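# Load two AA batteries into a remote's battery bay

## Task

Fit both AA batteries into the open battery compartment of the remote control. Each must face the correct polarity and be seated fully, pressed home against its spring contact. The remote itself may be repositioned.

## Robot and tools

ROBOT. Two arms, left_arm and right_arm, each with a two-finger gripper and a wrist camera. Fixed cameras cam_high and cam_low sit on a beam behind the arms. Camera names: cam_high, cam_low, cam_left_wrist, cam_right_wrist (all 672x504).

FRAMES. Scene frame: origin at table-top height, midway between the nominal arm bases, a little behind the near table edge; +z up, +x out over the table, +y toward left_arm. Real bases: left_arm at (-0.006, +0.290, +0.003) m, right_arm at (-0.006, -0.297, +0.007) m, both nearly level. Each arm reports its hand pose, velocities and wrist-camera pose in its own base frame; fixed cameras and the table use the scene frame. Offsets in commands are along the axes of that arm's current Hand target. Gripper axes: fingers point along +z, they open and close along y. end_effector_position is the point between the pads, just under 1 cm behind the tips. Reported positions can be a few cm off, more at long reach.

ROW FORMAT. Every motion command uses rows of 14 numbers, each in [-1, 1]: dx, dy, dz, rx, ry, rz, opening for left_arm, then the same seven for right_arm. Always give all 14 even if one arm is idle. dx..rz are an offset (not a pose) from that arm's Hand target as it stood when the action or move began; 1.0 equals 0.6 m or 180 degrees; rx, ry, rz form one rotation vector. Sending the same offset again moves further. Sending six zeros re-requests the current Hand target (useful to close a gap where the gripper settled short, or to stop pushing). Opening is absolute, not an offset: +1 fully open (about 87 mm between pads), +0.5 about 69 mm, 0 about 43 mm, -0.5 about 18 mm, -1 closed. A 0 is itself a command, so repeat the current opening to leave a gripper alone.

execute_actions(actions, cameras). actions is a list of actions; each action is a list of up to 15 rows, one per 1/30 s step, all measured from the start-of-action Hand target; a short list repeats its final row to fill 15 steps. An empty list returns state plus all camera images. cameras: list of names, ["all"], or [] for none; an unknown name invalidates the call.

move(target, speed, blend, opening_speed, blocking, cameras). target is one 14-number row or a list of up to 15 rows, every row an offset from the same starting Hand targets. Both grippers follow straight paths that finish together, at least 0.5 s and at most 10 s. speed: m/s, 0.002 to 2.9, default 0.25 (turn rate up to twice that in rad/s); one value or one per target. blend: corner rounding in m for lists, default 0 meaning stop at each point. opening_speed: rate of opening change per second on the -1..+1 scale, at least 0.2. blocking=false returns after about 0.5 s while motion continues. Paths do not avoid obstacles or the other arm. Faster moves overshoot more and hit harder; targets set deep past a contact press harder. Avoid paths passing near an arm's own base; go around. The result adds a move: line with the ending (done, off_target, moving, held, fault) and limits (paced = pose clipped, held = steps withheld). done means at rest within 10 mm and 2 degrees of target; it says nothing about contact.

wait(seconds 0 to 10, cameras): let time pass; a running move continues. stop(cameras): brake the running move. zoom_image(camera, region [x0, y0, x1, y1] pixels, at most 504 by 504): closer look at the newest image from that camera. finished_scene(scene): integer, the current scene's number; ends it irreversibly, so call only when both batteries sit correctly with the robot clear.

RESULTS. Per arm: end_effector_position (m), end_effector_quat_wxyz, Hand target (last commanded pose after clipping; next offsets count from it), Joint positions (last value is the gripper on 0 closed to 1 open), joint velocities (may read within noise), joint torques (include arm weight; friction and offsets blur them), grip_measured on the command scale, and Tool commands. Action calls also list positions at some steps. Orientation commands are clipped to within 40 degrees of the measured one per step.

GRIPPING. Note grip_measured when the pads first touch the battery; command about 0.04 below that for full grip, less for gentle. Readings may be off by about 1 mm. Pad force limit is about 20 N; fast closing squeezes harder.

CAUTIONS. Check gripper position and tilt after each move; small moves may not happen or go sideways; correct tilt. Don't let a battery or the remote fall off the table or drop from height; don't release parts while moving; no hard slams or pushes, especially on the table, the bar under the bases, the plate behind it or the rail (up to 3 cm tall, no warning on contact). Keep the two arms, grippers and wrist cameras from colliding or pinching each other; closing on the other arm's fingers counts as a press between arms. Avoid straining camera cables. Objects may be nudged randomly. Motors heat when holding loads, stretched out or pushing at unreachable poses: MOTOR HOT appears at 75 °C, a fault folds the arm at 90 °C, the arm collapses at 100 °C. Joint ranges (rad): waist -2.618 to 3.054, shoulder 0 to 3.142, elbow 0 to 3.142 (straight 2.901), wrist pitch ±1.571, wrist yaw ±1.571, wrist roll ±2.094.

CAMERAS. Pinhole plus radial distortion calibrations are given per camera (K, D, T_world_to_cam); fixed cameras may be off by about 2 degrees and 9 mm, wrist cameras lag during motion.

Each tool is called after ">>>" as name(argument=value, ...) on one line, values as JSON.

## Session

>>> execute_actions(actions=[])

Scene clock: 0.00 s.
left_arm: end_effector_position=(+0.2912, -0.1538, +0.2093) grip_measured=+1.000 end_effector_quat_wxyz=(+0.443, -0.105, +0.874, -0.168) | right_arm: end_effector_position=(+0.3536, +0.0634, +0.2265) grip_measured=+0.989 end_effector_quat_wxyz=(+0.493, +0.160, +0.815, +0.260)
Joint positions: left_arm=[-0.543 1.064 0.961 -0.502 -0.248 -0.65 1] | right_arm=[-0.022 1.087 0.867 -0.186 -0.289 0.557 0.995]
Joint velocities: within noise
Joint torques (N m): no reading
Heat: left arm: 42 °C; right arm: 41 °C.
Hand target: left_arm +0.2938, -0.1553, +0.2174; +0.451, -0.106, +0.869, -0.175 | right_arm +0.3562, +0.0639, +0.2356; +0.503, +0.155, +0.808, +0.262
Tool commands: left_gripper/opening=+1.0 right_gripper/opening=+1.0

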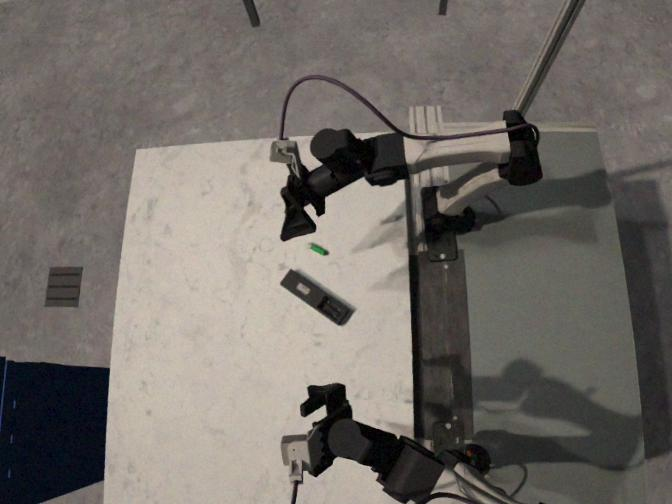

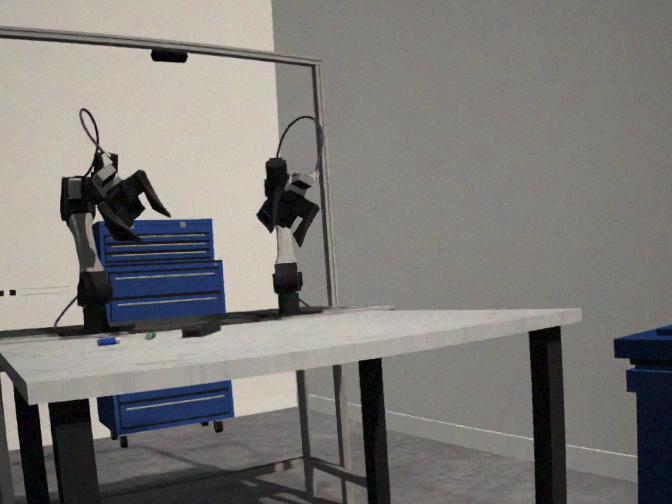

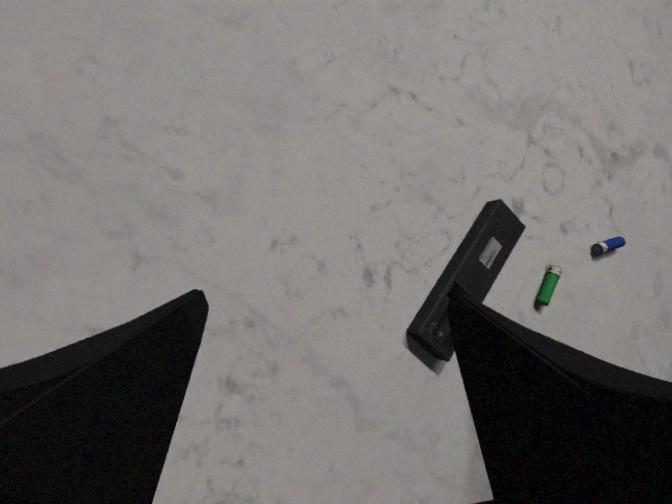

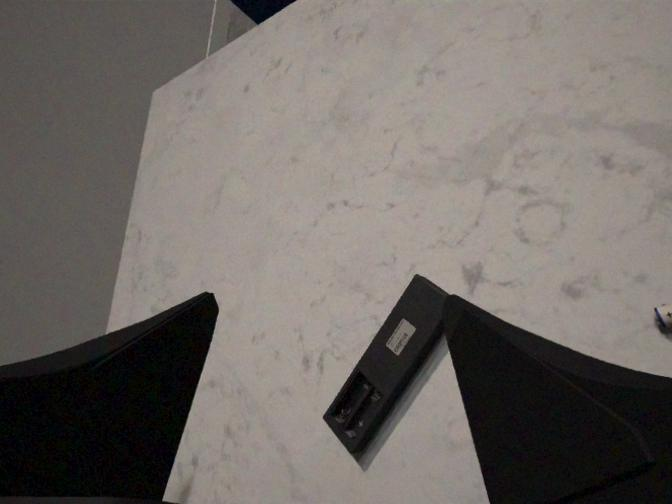

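>>> zoom_image(camera="cam_right_wrist", region=[300, 260, 480, 480])

>>> zoom_image(camera="cam_high", region=[260, 220, 380, 340])

>>> zoom_image(camera="cam_left_wrist", region=[400, 180, 640, 380])

Scaled by 2.291 from the camera's 672x504 image, which has a finer 960x720 frame.

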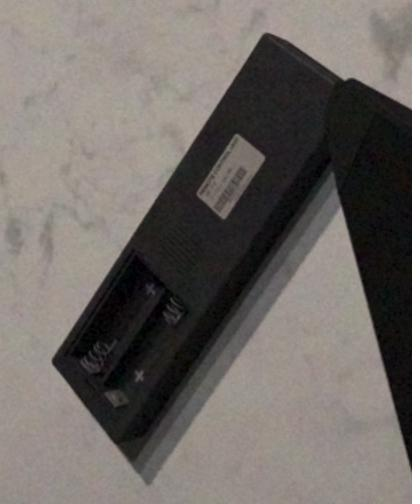

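Scaled by 4.200 from the camera's 672x504 image, which has a finer 960x720 frame.

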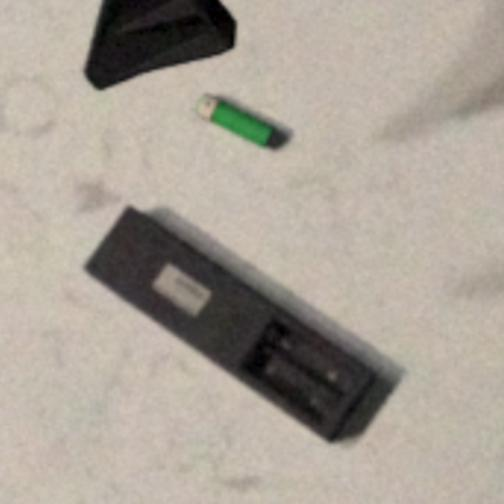

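Scaled by 2.100 from the camera's 672x504 image, which has a finer 960x720 frame.

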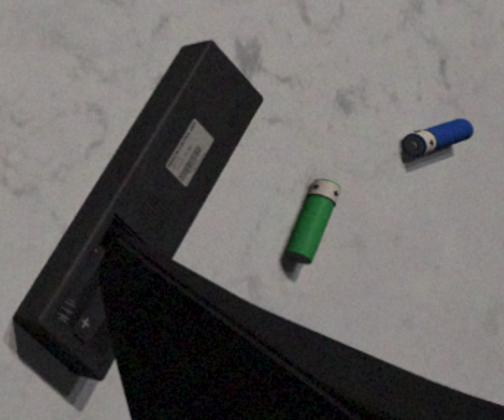

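>>> move(target=[0,0,0,0,0,0,1, 0.092,-0.0995,-0.0917,0.1188,0.101,-0.1583,1], cameras=["all"])

Scene clock: 43.87 s.
left_arm: end_effector_position=(+0.2912, -0.1538, +0.2093) grip_measured=+1.000 end_effector_quat_wxyz=(+0.443, -0.105, +0.874, -0.168) | right_arm: end_effector_position=(+0.2771, +0.0282, +0.1658) grip_measured=+0.989 end_effector_quat_wxyz=(+0.363, +0.009, +0.932, +0.004)
Joint positions: left_arm=[-0.543 1.064 0.961 -0.502 -0.248 -0.65 1] | right_arm=[0.143 1.061 0.957 -0.728 0.096 0.125 0.995]
Joint torques (N m): left_arm=[0.02 -2.07 8.95 1.66 -0.03 -0.03] | right_arm=[0.57 -3.33 8.8 1.51 0.25 -0.11]
Heat: left arm: 44 °C; right arm: 46 °C.
Hand target: left_arm +0.2938, -0.1553, +0.2174; +0.451, -0.106, +0.869, -0.175 | right_arm +0.2833, +0.0289, +0.1801; +0.383, +0.000, +0.924, +0.000
Off the commanded pose: left_arm 0.009 m, 1 deg | right_arm 0.015 m, 3 deg.
move: off_target (right_arm)
camera_calibration:
cam_right_wrist: T_world_to_cam=[[0.00587064, -0.99989, -0.0136208, 0.0249712], [-0.993417, -0.00738992, 0.114318, 0.278851], [-0.114407, 0.01286, -0.993351, 0.341658], [0, 0, 0, 1]] pos_world=[0.315957, 0.0226354, 0.307848]

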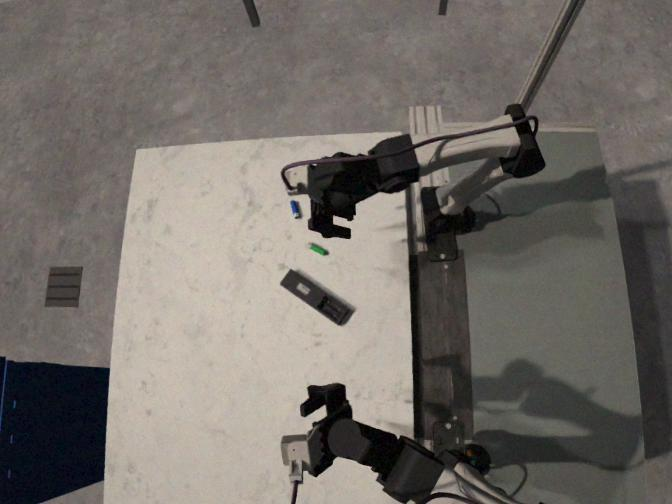

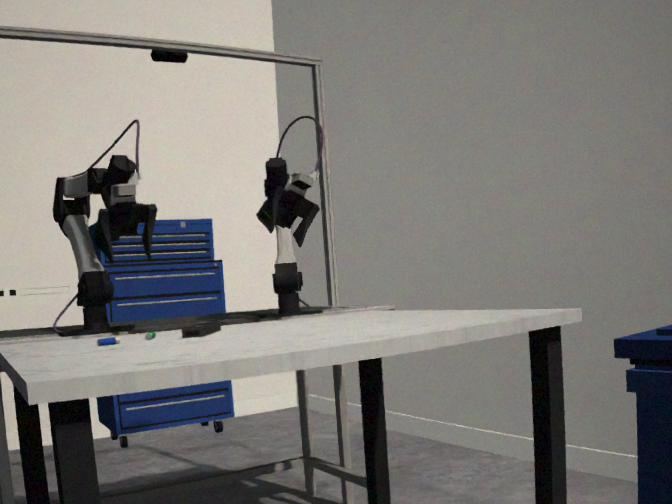

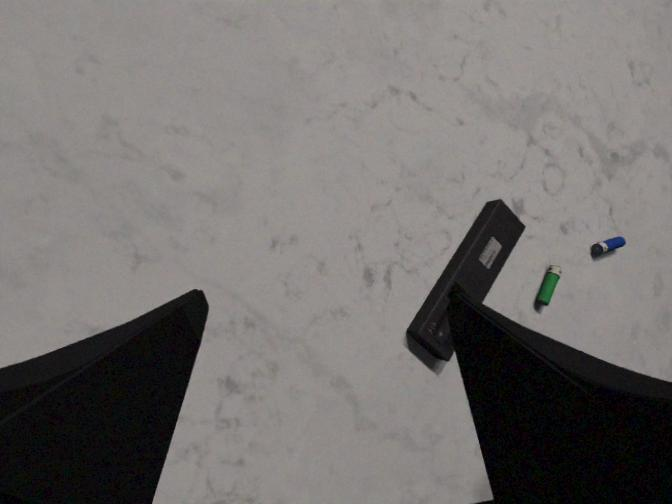

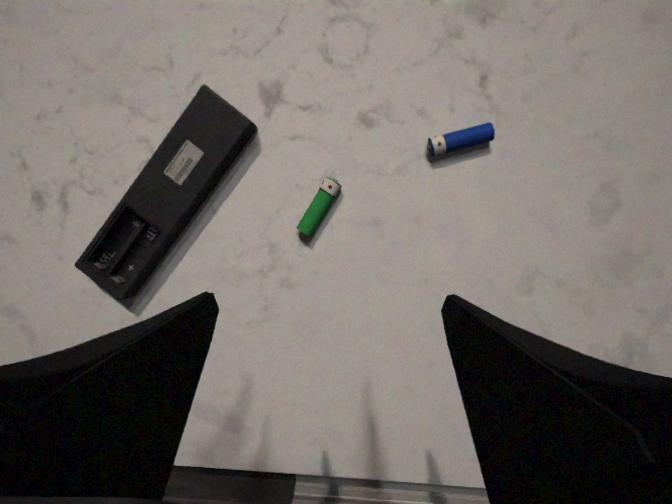

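>>> zoom_image(camera="cam_right_wrist", region=[270, 160, 370, 260])

>>> zoom_image(camera="cam_right_wrist", region=[410, 100, 510, 175])

>>> zoom_image(camera="cam_right_wrist", region=[70, 180, 190, 310])

Scaled by 5.040 from the camera's 672x504 image, which has a finer 960x720 frame.

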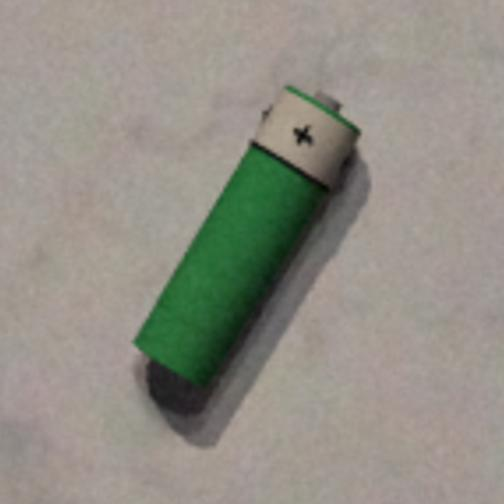

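Scaled by 5.040 from the camera's 672x504 image, which has a finer 960x720 frame.

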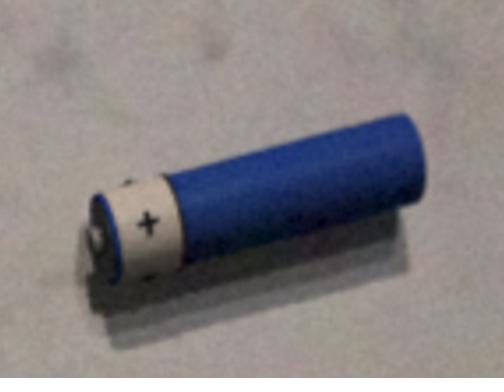

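Scaled by 3.877 from the camera's 672x504 image, which has a finer 960x720 frame.

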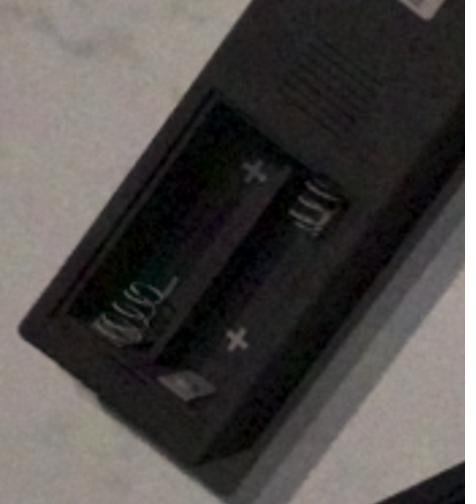

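>>> move(target=[0,0,0,0,0,0,1, 0.133,0.268,0.02,0,0,0,1], cameras=["all"])

>>> zoom_image(camera="cam_right_wrist", region=[180, 130, 432, 319])

Scene clock: 82.27 s.
left_arm: end_effector_position=(+0.2912, -0.1538, +0.2093) grip_measured=+1.000 end_effector_quat_wxyz=(+0.443, -0.105, +0.874, -0.168) | right_arm: end_effector_position=(+0.2294, +0.1815, +0.1058) grip_measured=+0.989 end_effector_quat_wxyz=(+0.370, -0.011, +0.929, -0.010)
Joint positions: left_arm=[-0.543 1.064 0.961 -0.502 -0.248 -0.65 1] | right_arm=[0.925 1.287 0.886 -0.661 0.588 0.744 0.995]
Joint torques (N m): left_arm=[0.02 -2.1 8.96 1.66 -0.03 -0.02] | right_arm=[0.27 -3.49 8.62 1.27 0.47 0.28]
Heat: left arm: 45 °C; right arm: 46 °C.
Hand target: left_arm +0.2938, -0.1553, +0.2174; +0.451, -0.106, +0.869, -0.175 | right_arm +0.2355, +0.1898, +0.1152; +0.383, +0.000, +0.924, +0.000
Off the commanded pose: left_arm 0.009 m, 1 deg | right_arm 0.014 m, 2 deg.
move: off_target (right_arm)
camera_calibration:
cam_right_wrist: T_world_to_cam=[[0.0315673, -0.99915, 0.0265259, 0.167352], [-0.994527, -0.0287545, 0.100449, 0.245185], [-0.0996008, -0.0295516, -0.994589, 0.279065], [0, 0, 0, 1]] pos_world=[0.266356, 0.182507, 0.248487]

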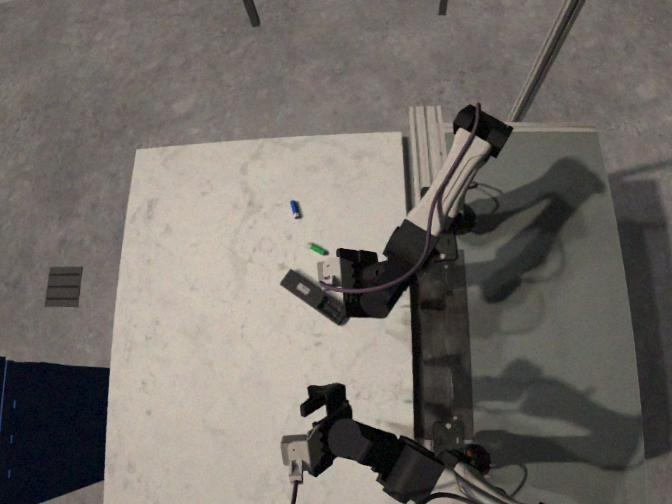

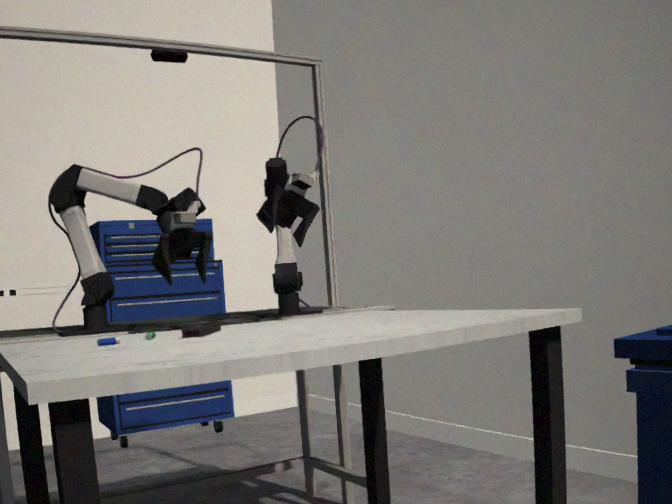

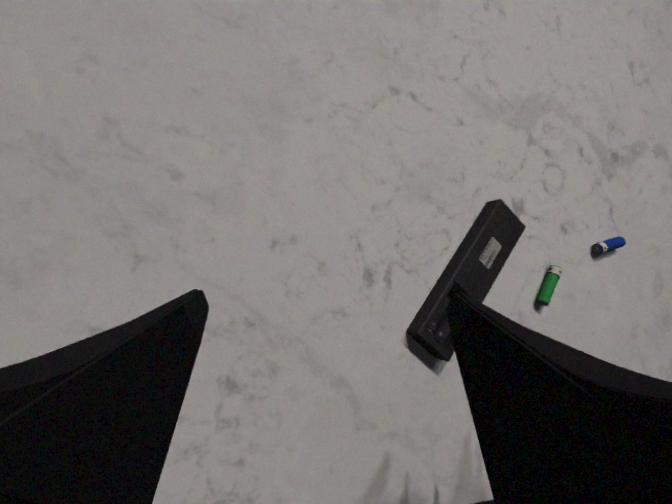

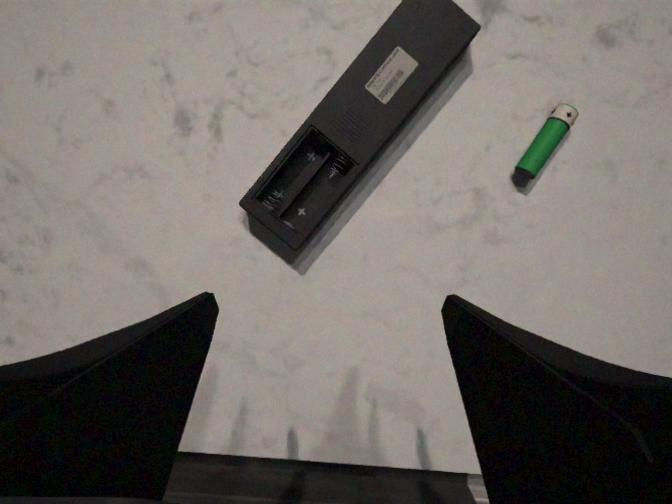

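Scaled by 2.000 from the camera's 672x504 image, which has a finer 960x720 frame.

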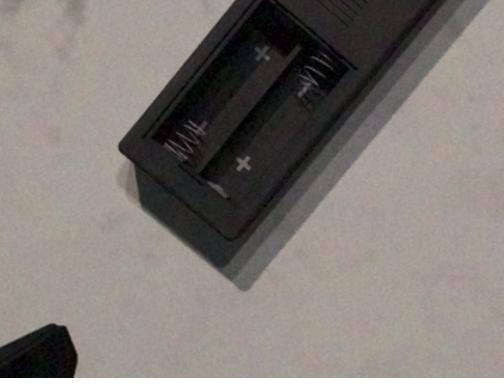

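>>> zoom_image(camera="cam_right_wrist", region=[235, 110, 365, 250])

Scaled by 3.600 from the camera's 672x504 image, which has a finer 960x720 frame.

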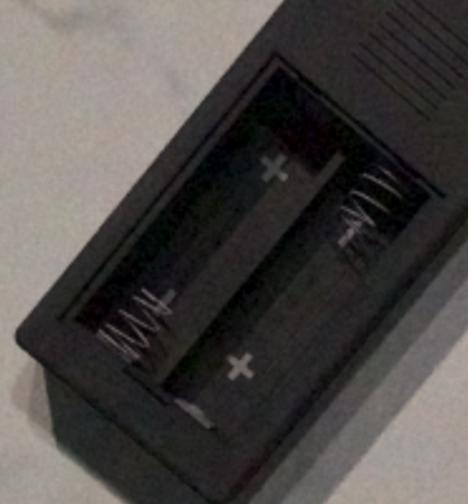

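>>> move(target=[0,0,0,0,0,0,1, -0.0357,-0.244,0.1375,0.0899,0.1624,0.1556,1], cameras=["cam_high","cam_right_wrist"])

Scene clock: 110.73 s.
left_arm: end_effector_position=(+0.2912, -0.1538, +0.2093) grip_measured=+1.000 end_effector_quat_wxyz=(+0.443, -0.105, +0.874, -0.168) | right_arm: end_effector_position=(+0.2998, +0.0408, +0.0658) grip_measured=+0.989 end_effector_quat_wxyz=(+0.116, +0.279, +0.952, -0.047)
Joint positions: left_arm=[-0.543 1.064 0.961 -0.502 -0.248 -0.65 1] | right_arm=[0.153 1.665 1.195 -0.928 0.183 0.707 0.995]
Joint torques (N m): left_arm=[0.03 -2.11 8.94 1.66 -0.02 -0.02] | right_arm=[-0.61 -6.64 8.1 0.78 0.1 -0.21]
Heat: left arm: 46 °C; right arm: 49 °C.
Hand target: left_arm +0.2938, -0.1553, +0.2174; +0.451, -0.106, +0.869, -0.175 | right_arm +0.3088, +0.0434, +0.0720; +0.126, +0.274, +0.953, -0.036
Off the commanded pose: left_arm 0.009 m, 1 deg | right_arm 0.011 m, 2 deg.
move: off_target (right_arm)
camera_calibration:
cam_right_wrist: T_world_to_cam=[[-0.52824, -0.848962, 0.0150014, 0.188163], [-0.692385, 0.440907, 0.571143, 0.174394], [-0.491493, 0.291314, -0.820713, 0.335105], [0, 0, 0, 1]] pos_world=[0.384845, -0.0147689, 0.172599]
Images, in order (width x height): cam_high 672x504, cam_right_wrist 672x504.

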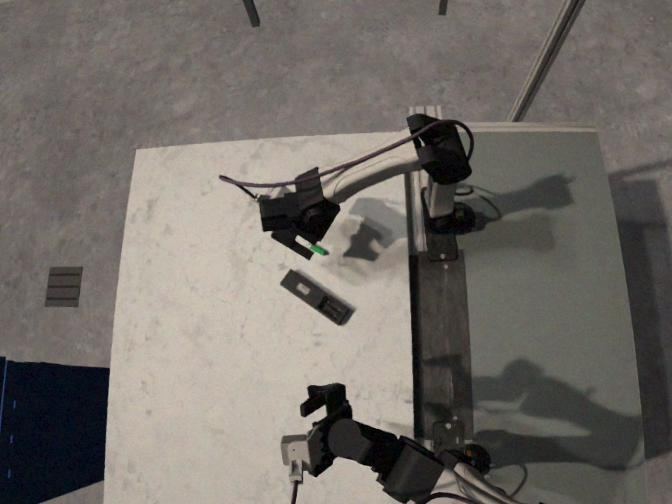

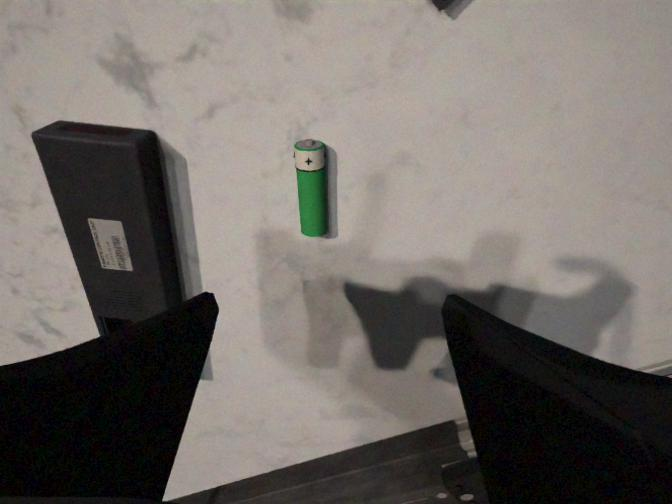

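>>> move(target=[0,0,0,0,0,0,1, -0.0122,0.0113,0.108,0,0,0,0], speed=0.12, cameras=["cam_low","cam_right_wrist"])

>>> zoom_image(camera="cam_low", region=[60, 230, 260, 360])

>>> zoom_image(camera="cam_right_wrist", region=[200, 180, 460, 400])

Scene clock: 123.90 s.
left_arm: end_effector_position=(+0.2912, -0.1538, +0.2093) grip_measured=+1.000 end_effector_quat_wxyz=(+0.443, -0.105, +0.874, -0.168) | right_arm: end_effector_position=(+0.3274, +0.0360, +0.0112) grip_measured=+0.000 end_effector_quat_wxyz=(+0.119, +0.278, +0.952, -0.045)
Joint positions: left_arm=[-0.543 1.064 0.961 -0.502 -0.248 -0.65 1] | right_arm=[0.125 1.822 1.152 -0.716 0.176 0.676 0.5]
Joint torques (N m): left_arm=[0.03 -2.1 8.95 1.66 -0.02 -0.03] | right_arm=[-1.02 -8.06 5.52 0.94 0.1 -0.2]
Heat: left arm: 46 °C; right arm: 48 °C.
Hand target: left_arm +0.2938, -0.1553, +0.2174; +0.451, -0.106, +0.869, -0.175 | right_arm +0.3327, +0.0365, +0.0113; +0.126, +0.273, +0.953, -0.036
Off the commanded pose: left_arm 0.009 m, 1 deg | right_arm 0.005 m, 1 deg.
move: done
camera_calibration:
cam_right_wrist: T_world_to_cam=[[-0.525243, -0.850894, 0.00994949, 0.198542], [-0.697686, 0.437305, 0.56745, 0.228778], [-0.487191, 0.291107, -0.823348, 0.303877], [0, 0, 0, 1]] pos_world=[0.411944, -0.0195683, 0.118401]
Images, in order (width x height): cam_low 672x504, cam_right_wrist 672x504.

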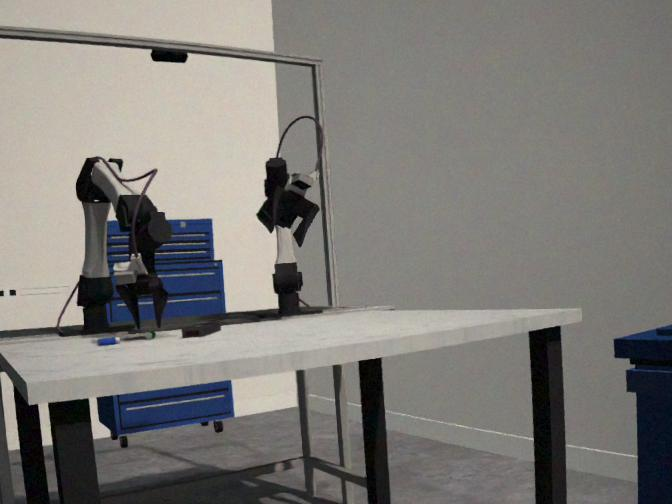

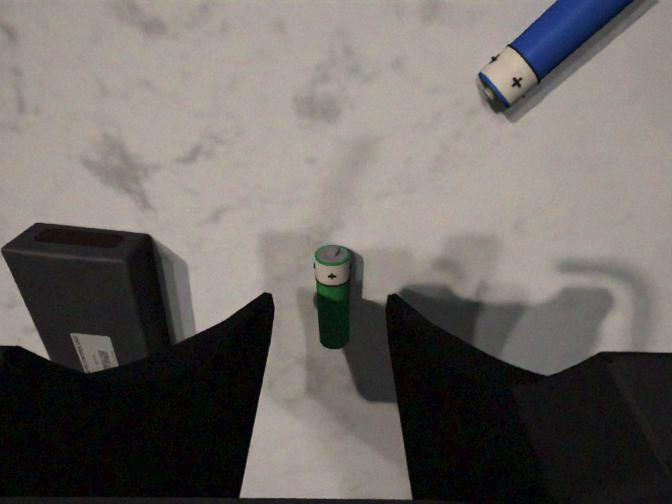

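Scaled by 2.520 from the camera's 672x504 image, which has a finer 960x720 frame.

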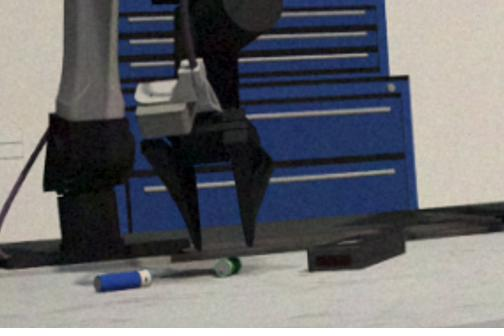

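Scaled by 1.938 from the camera's 672x504 image, which has a finer 960x720 frame.

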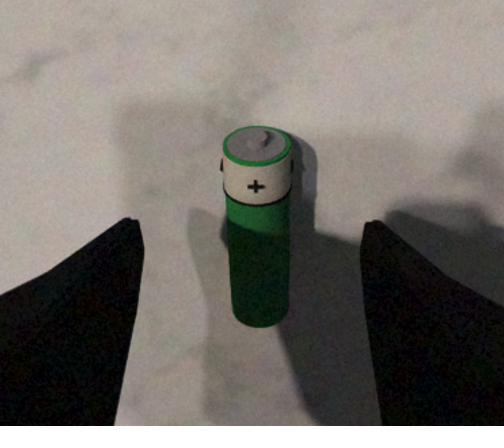

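>>> move(target=[0,0,0,0,0,0,1, 0.0152,-0.0062,0.0275,0,0,0,0], speed=0.08, cameras=["cam_low","cam_right_wrist"])

>>> zoom_image(camera="cam_low", region=[90, 270, 220, 360])

>>> zoom_image(camera="cam_right_wrist", region=[200, 180, 460, 400])

Scene clock: 133.13 s.
left_arm: end_effector_position=(+0.2912, -0.1538, +0.2093) grip_measured=+1.000 end_effector_quat_wxyz=(+0.443, -0.105, +0.874, -0.168) | right_arm: end_effector_position=(+0.3224, +0.0354, -0.0061) grip_measured=+0.000 end_effector_quat_wxyz=(+0.121, +0.278, +0.952, -0.044)
Joint positions: left_arm=[-0.543 1.064 0.961 -0.502 -0.248 -0.65 1] | right_arm=[0.125 1.831 1.088 -0.638 0.176 0.676 0.5]
Joint torques (N m): left_arm=[0.03 -2.07 8.94 1.66 -0.02 -0.03] | right_arm=[-0.72 -7.57 5.52 0.92 0 -0.19]
Heat: left arm: 46 °C; right arm: 46 °C.
Hand target: left_arm +0.2938, -0.1553, +0.2174; +0.451, -0.106, +0.869, -0.175 | right_arm +0.3270, +0.0358, -0.0069; +0.126, +0.274, +0.953, -0.036
Off the commanded pose: left_arm 0.009 m, 1 deg | right_arm 0.005 m, 1 deg.
move: done
camera_calibration:
cam_right_wrist: T_world_to_cam=[[-0.525206, -0.850943, 0.00736458, 0.195608], [-0.699786, 0.436803, 0.565246, 0.235984], [-0.48421, 0.291717, -0.824889, 0.28638], [0, 0, 0, 1]] pos_world=[0.406541, -0.0201689, 0.101402]
Images, in order (width x height): cam_low 672x504, cam_right_wrist 672x504.

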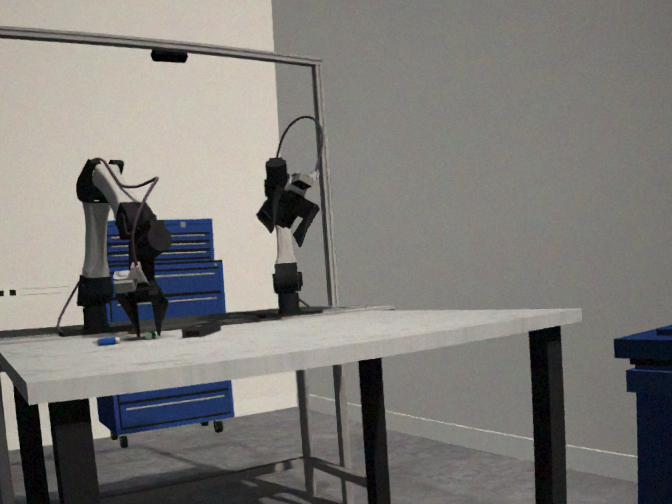

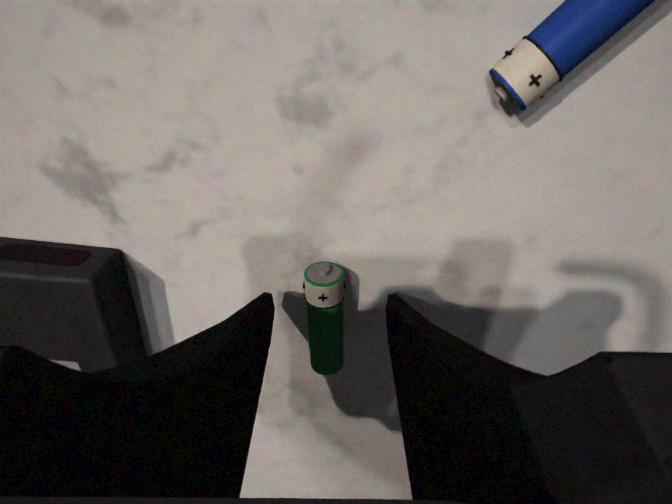

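Scaled by 3.877 from the camera's 672x504 image, which has a finer 960x720 frame.

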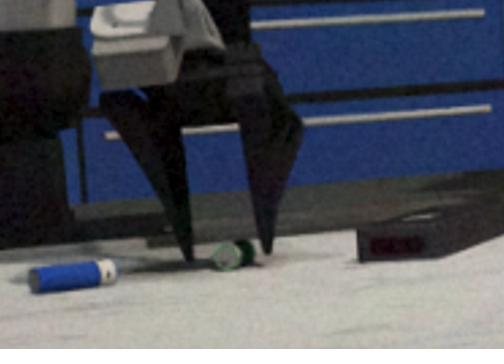

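Scaled by 1.938 from the camera's 672x504 image, which has a finer 960x720 frame.

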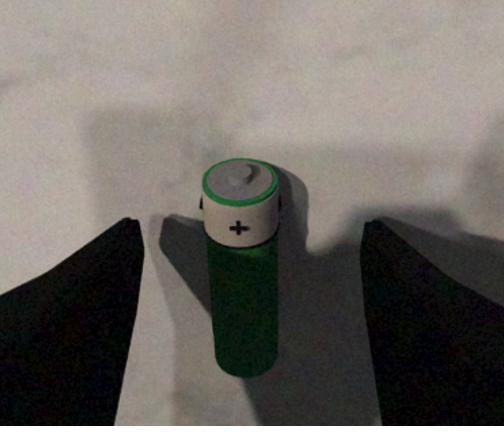

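>>> move(target=[0,0,0,0,0,0,1, 0,0,0,0,0,0,-0.66], speed=0.08, opening_speed=0.4, cameras=["cam_right_wrist"])

>>> zoom_image(camera="cam_right_wrist", region=[200, 180, 460, 400])

Scene clock: 138.37 s.
left_arm: end_effector_position=(+0.2912, -0.1538, +0.2093) grip_measured=+1.000 end_effector_quat_wxyz=(+0.443, -0.105, +0.874, -0.168) | right_arm: end_effector_position=(+0.3226, +0.0355, -0.0060) grip_measured=-0.620 end_effector_quat_wxyz=(+0.121, +0.278, +0.952, -0.043)
Joint positions: left_arm=[-0.543 1.064 0.961 -0.502 -0.248 -0.65 1] | right_arm=[0.125 1.831 1.088 -0.637 0.175 0.676 0.19]
Joint torques (N m): left_arm=[0.03 -2.07 8.94 1.66 -0.03 -0.02] | right_arm=[-0.94 -7.49 5.33 0.93 0.1 -0.19]
Heat: left arm: 46 °C; right arm: 46 °C.
Hand target: left_arm +0.2938, -0.1553, +0.2174; +0.451, -0.106, +0.869, -0.175 | right_arm +0.3269, +0.0358, -0.0069; +0.126, +0.274, +0.953, -0.036
Off the commanded pose: left_arm 0.009 m, 1 deg | right_arm 0.004 m, 1 deg.
move: done
camera_calibration:
cam_right_wrist: T_world_to_cam=[[-0.525162, -0.850977, 0.00653072, 0.195725], [-0.700259, 0.436485, 0.564906, 0.236218], [-0.483573, 0.292094, -0.825129, 0.286283], [0, 0, 0, 1]] pos_world=[0.40664, -0.0201693, 0.101502]
Images, in order (width x height): cam_right_wrist 672x504.

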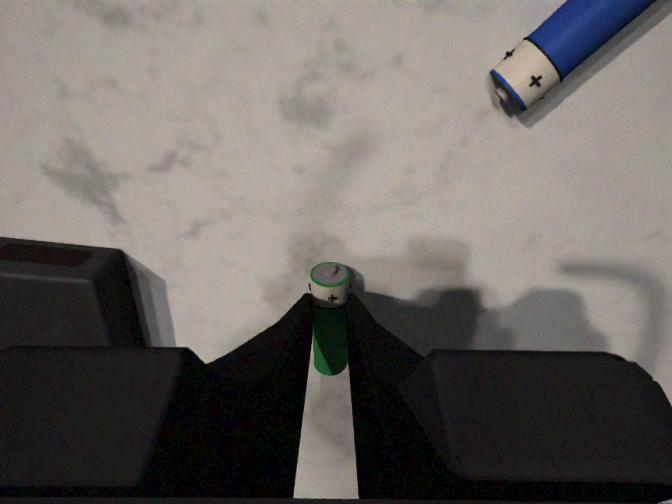

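Scaled by 1.938 from the camera's 672x504 image, which has a finer 960x720 frame.

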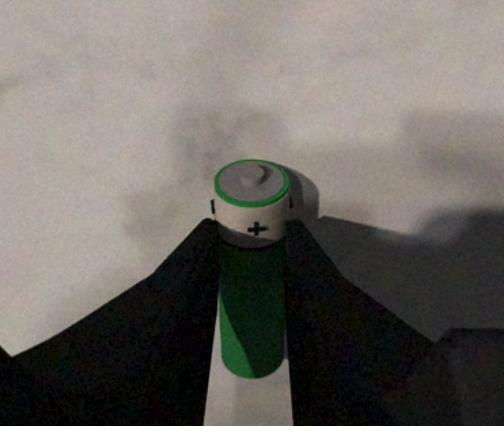

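>>> move(target=[[0,0,0,0,0,0,1, -0.0345,0,-0.1288,0,0,0,-0.68],[0,0,0,0,0,0,1, -0.0657,-0.2602,-0.2015,0,0,0,-0.68]], speed=[0.1,0.2], blend=[0.02,0], cameras=["cam_high","cam_right_wrist"])

>>> zoom_image(camera="cam_high", region=[260, 220, 380, 340])

Scene clock: 177.17 s.
left_arm: end_effector_position=(+0.2912, -0.1538, +0.2093) grip_measured=+1.000 end_effector_quat_wxyz=(+0.443, -0.105, +0.874, -0.168) | right_arm: end_effector_position=(+0.2450, -0.0998, +0.1118) grip_measured=-0.620 end_effector_quat_wxyz=(+0.109, +0.280, +0.953, -0.041)
Joint positions: left_arm=[-0.543 1.064 0.961 -0.502 -0.248 -0.65 1] | right_arm=[-0.375 1.483 1.195 -1.058 0.062 0.19 0.19]
Joint torques (N m): left_arm=[-0.01 -2.09 8.92 1.67 -0.02 -0.02] | right_arm=[-0.58 -7.06 7.24 0.81 -0.07 -0.23]
Heat: left arm: 46 °C; right arm: 44 °C.
Hand target: left_arm +0.2938, -0.1553, +0.2174; +0.451, -0.106, +0.869, -0.175 | right_arm +0.2498, -0.1003, +0.1199; +0.126, +0.273, +0.953, -0.036
Off the commanded pose: left_arm 0.009 m, 1 deg | right_arm 0.009 m, 2 deg.
move: done
camera_calibration:
cam_right_wrist: T_world_to_cam=[[-0.529481, -0.848282, 0.00820001, 0.040226], [-0.685239, 0.433371, 0.585352, 0.168149], [-0.500097, 0.304314, -0.810738, 0.389187], [0, 0, 0, 1]] pos_world=[0.331153, -0.157183, 0.216772]
Images, in order (width x height): cam_high 672x504, cam_right_wrist 672x504.

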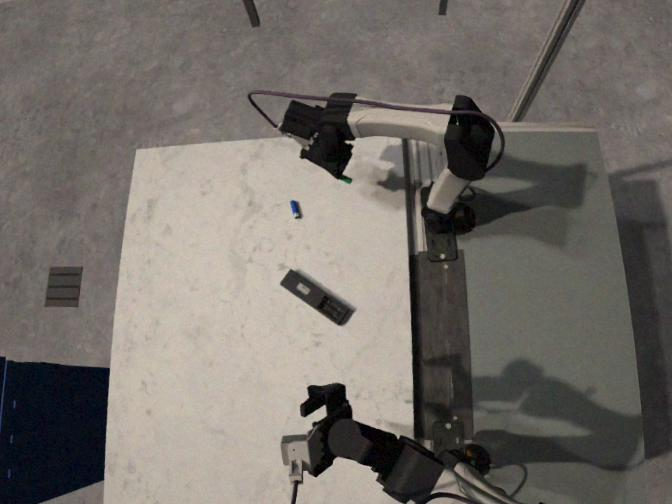

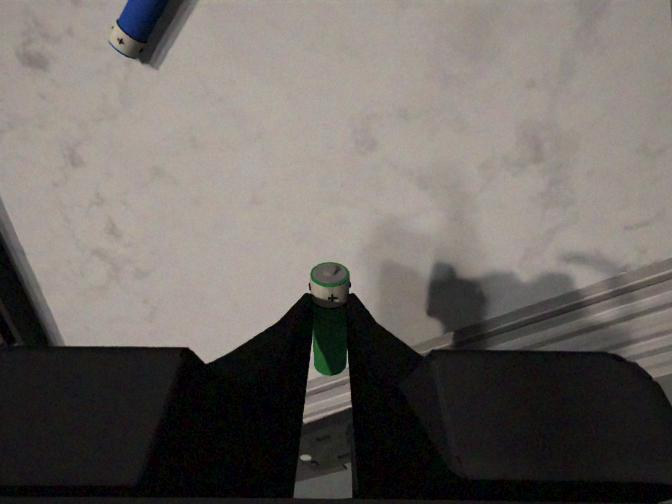

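Scaled by 4.200 from the camera's 672x504 image, which has a finer 960x720 frame.

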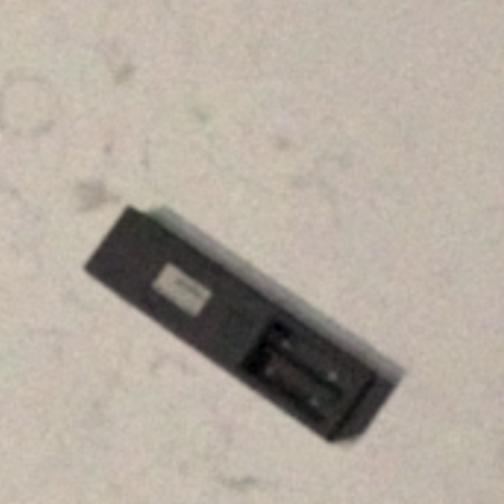

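>>> move(target=[0.247,-0.316,0.2272,0.0035,0.278,0.2498,1, 0,0,0,0,0,0,-0.68], speed=0.25, cameras=["cam_high","cam_left_wrist"])

Scene clock: 195.63 s.
left_arm: end_effector_position=(+0.3247, -0.4041, +0.1094) grip_measured=+1.000 end_effector_quat_wxyz=(+0.154, +0.297, +0.940, -0.069) | right_arm: end_effector_position=(+0.2450, -0.0998, +0.1118) grip_measured=-0.620 end_effector_quat_wxyz=(+0.109, +0.280, +0.953, -0.041)
Joint positions: left_arm=[-0.891 2.614 2.835 -1.456 -0.054 -0.27 1] | right_arm=[-0.375 1.483 1.195 -1.058 0.062 0.19 0.19]
Joint torques (N m): left_arm=[-0.05 -9.69 9.14 0.9 0.13 0.08] | right_arm=[-0.61 -7.3 7.35 0.85 -0.03 -0.21]
Heat: left arm: 46 °C; right arm: 44 °C.
Hand target: left_arm +0.3261, -0.4080, +0.1098; +0.083, +0.308, +0.947, -0.026 | right_arm +0.2498, -0.1003, +0.1199; +0.126, +0.274, +0.953, -0.036
Off the commanded pose: left_arm 0.004 m, 10 deg | right_arm 0.009 m, 2 deg.
elbow stopped short (left arm): the move would have taken joint 3 (elbow) straighter than the controller allows.
move: off_target (left_arm)
camera_calibration:
cam_left_wrist: T_world_to_cam=[[-0.567841, -0.82238, 0.0353183, -0.153513], [-0.688858, 0.498257, 0.526511, 0.385342], [-0.45059, 0.274645, -0.849434, 0.49135], [0, 0, 0, 1]] pos_world=[0.399673, -0.453192, 0.219904]
Images, in order (width x height): cam_high 672x504, cam_left_wrist 672x504.

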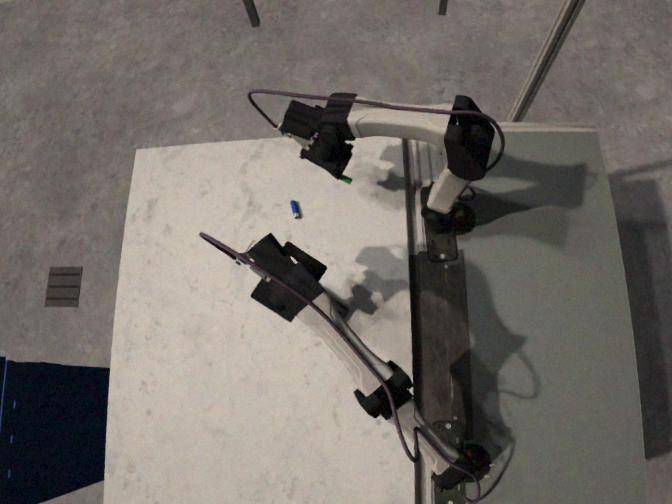

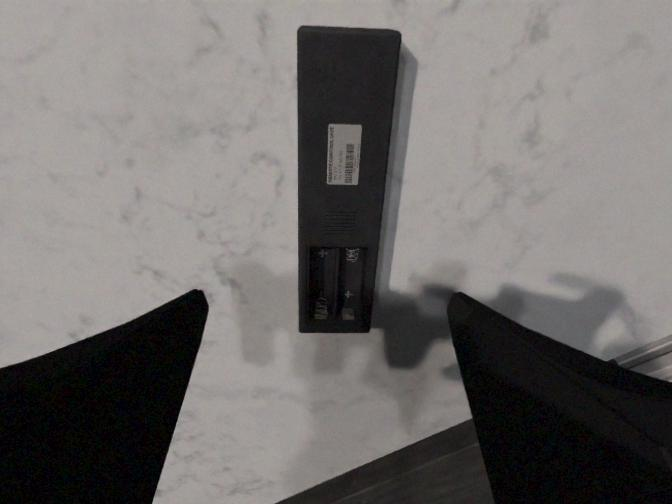

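>>> move(target=[0.0488,-0.0127,0.0788,0.0014,-0.0836,0.0024,1, 0,0,0,0,0,0,-0.68], speed=0.2, cameras=["cam_low","cam_left_wrist"])

>>> zoom_image(camera="cam_low", region=[90, 220, 290, 370])

>>> zoom_image(camera="cam_left_wrist", region=[200, 100, 500, 400])

Scene clock: 248.03 s.
left_arm: end_effector_position=(+0.2986, -0.3993, +0.0401) grip_measured=+1.000 end_effector_quat_wxyz=(+0.181, +0.314, +0.930, -0.058) | right_arm: end_effector_position=(+0.2450, -0.0998, +0.1118) grip_measured=-0.620 end_effector_quat_wxyz=(+0.109, +0.280, +0.953, -0.041)
Joint positions: left_arm=[-0.946 2.299 1.967 -0.874 -0.114 -0.274 1] | right_arm=[-0.375 1.483 1.195 -1.058 0.062 0.19 0.19]
Joint torques (N m): left_arm=[0.29 -13.3 6.35 1.2 -0.12 -0.11] | right_arm=[-0.62 -7.05 7.1 0.88 -0.08 -0.16]
Heat: left arm: 46 °C; right arm: 45 °C.
Hand target: left_arm +0.3051, -0.4019, +0.0582; +0.206, +0.306, +0.927, -0.068 | right_arm +0.2498, -0.1003, +0.1199; +0.126, +0.274, +0.953, -0.036
Off the commanded pose: left_arm 0.019 m, 3 deg | right_arm 0.009 m, 2 deg.
move: off_target (left_arm)
camera_calibration:
cam_left_wrist: T_world_to_cam=[[-0.594507, -0.804041, -0.00891925, -0.144916], [-0.704393, 0.515414, 0.488035, 0.414435], [-0.387803, 0.296423, -0.872778, 0.410302], [0, 0, 0, 1]] pos_world=[0.364888, -0.451747, 0.154552]
Images, in order (width x height): cam_low 672x504, cam_left_wrist 672x504.

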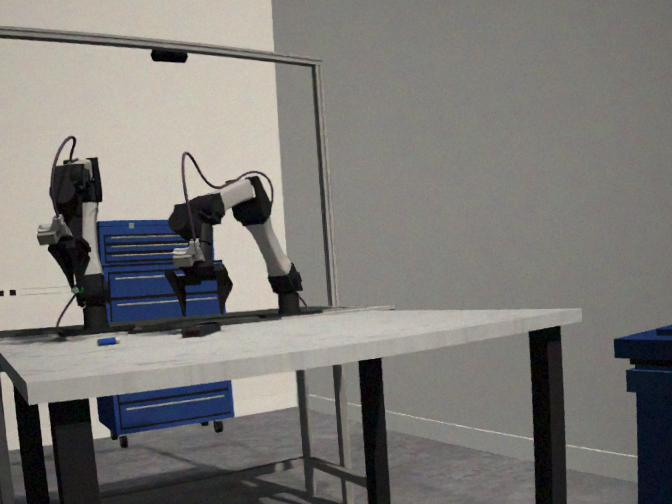

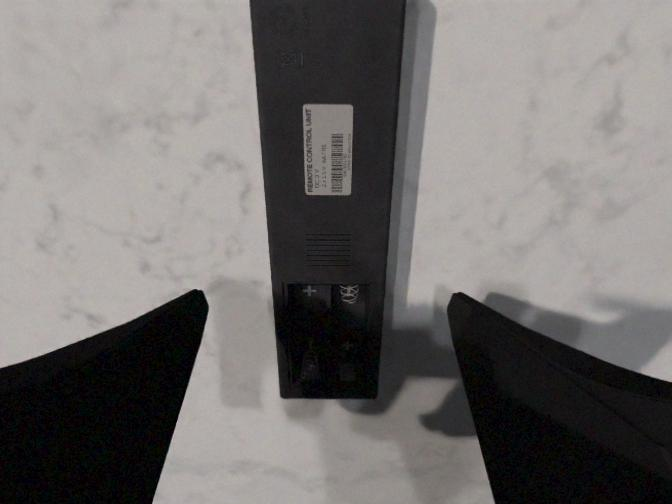

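Scaled by 2.520 from the camera's 672x504 image, which has a finer 960x720 frame.

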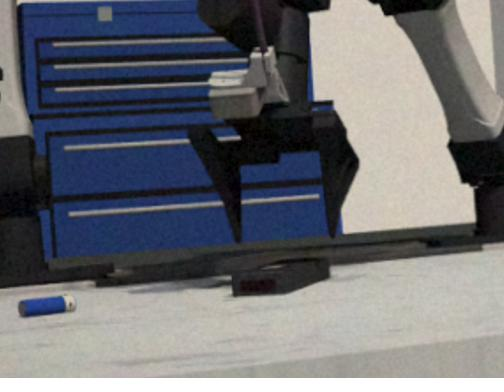

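Scaled by 1.680 from the camera's 672x504 image, which has a finer 960x720 frame.

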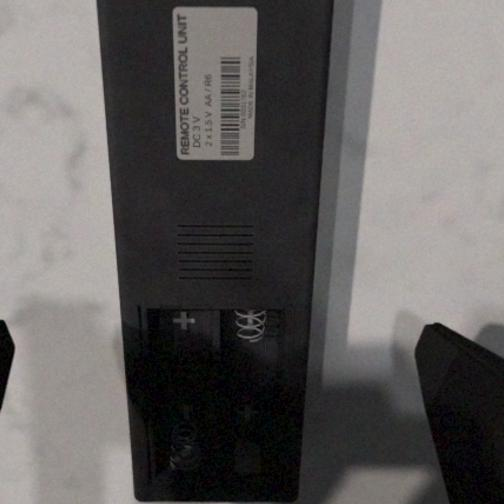

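>>> move(target=[-0.0082,0.0037,0.0813,0,0,0,1, 0,0,0,0,0,0,-0.68], speed=0.1, cameras=["cam_low","cam_left_wrist"])

>>> zoom_image(camera="cam_low", region=[140, 260, 270, 350])

Scene clock: 254.40 s.
left_arm: end_effector_position=(+0.3133, -0.4068, +0.0101) grip_measured=+1.000 end_effector_quat_wxyz=(+0.186, +0.308, +0.931, -0.060) | right_arm: end_effector_position=(+0.2450, -0.0998, +0.1118) grip_measured=-0.620 end_effector_quat_wxyz=(+0.109, +0.280, +0.953, -0.041)
Joint positions: left_arm=[-0.932 2.373 1.974 -0.795 -0.114 -0.272 1] | right_arm=[-0.375 1.483 1.195 -1.058 0.062 0.19 0.19]
Joint torques (N m): left_arm=[0.61 -9.54 10.33 1.16 -0.05 0.07] | right_arm=[-0.69 -7.21 7.16 0.82 -0.03 -0.27]
Heat: left arm: 46 °C; right arm: 45 °C.
Hand target: left_arm +0.3265, -0.4151, +0.0161; +0.206, +0.306, +0.927, -0.068 | right_arm +0.2498, -0.1003, +0.1199; +0.126, +0.274, +0.953, -0.036
Off the commanded pose: left_arm 0.017 m, 3 deg | right_arm 0.009 m, 2 deg.
move: off_target (left_arm)
camera_calibration:
cam_left_wrist: T_world_to_cam=[[-0.584481, -0.811383, -0.00632065, -0.148651], [-0.714218, 0.51076, 0.478557, 0.44459], [-0.385065, 0.284222, -0.878033, 0.386242], [0, 0, 0, 1]] pos_world=[0.379379, -0.45747, 0.125432]
Images, in order (width x height): cam_low 672x504, cam_left_wrist 672x504.

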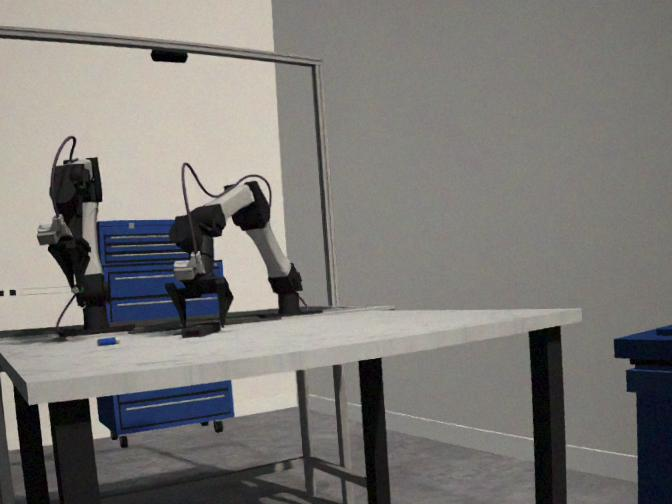

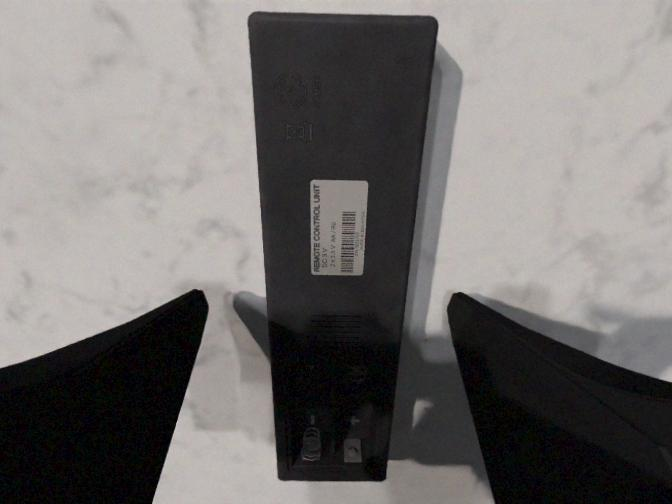

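Scaled by 3.877 from the camera's 672x504 image, which has a finer 960x720 frame.

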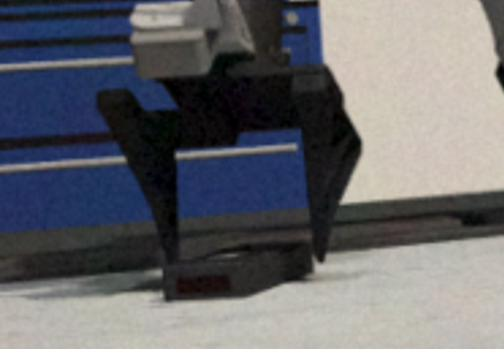

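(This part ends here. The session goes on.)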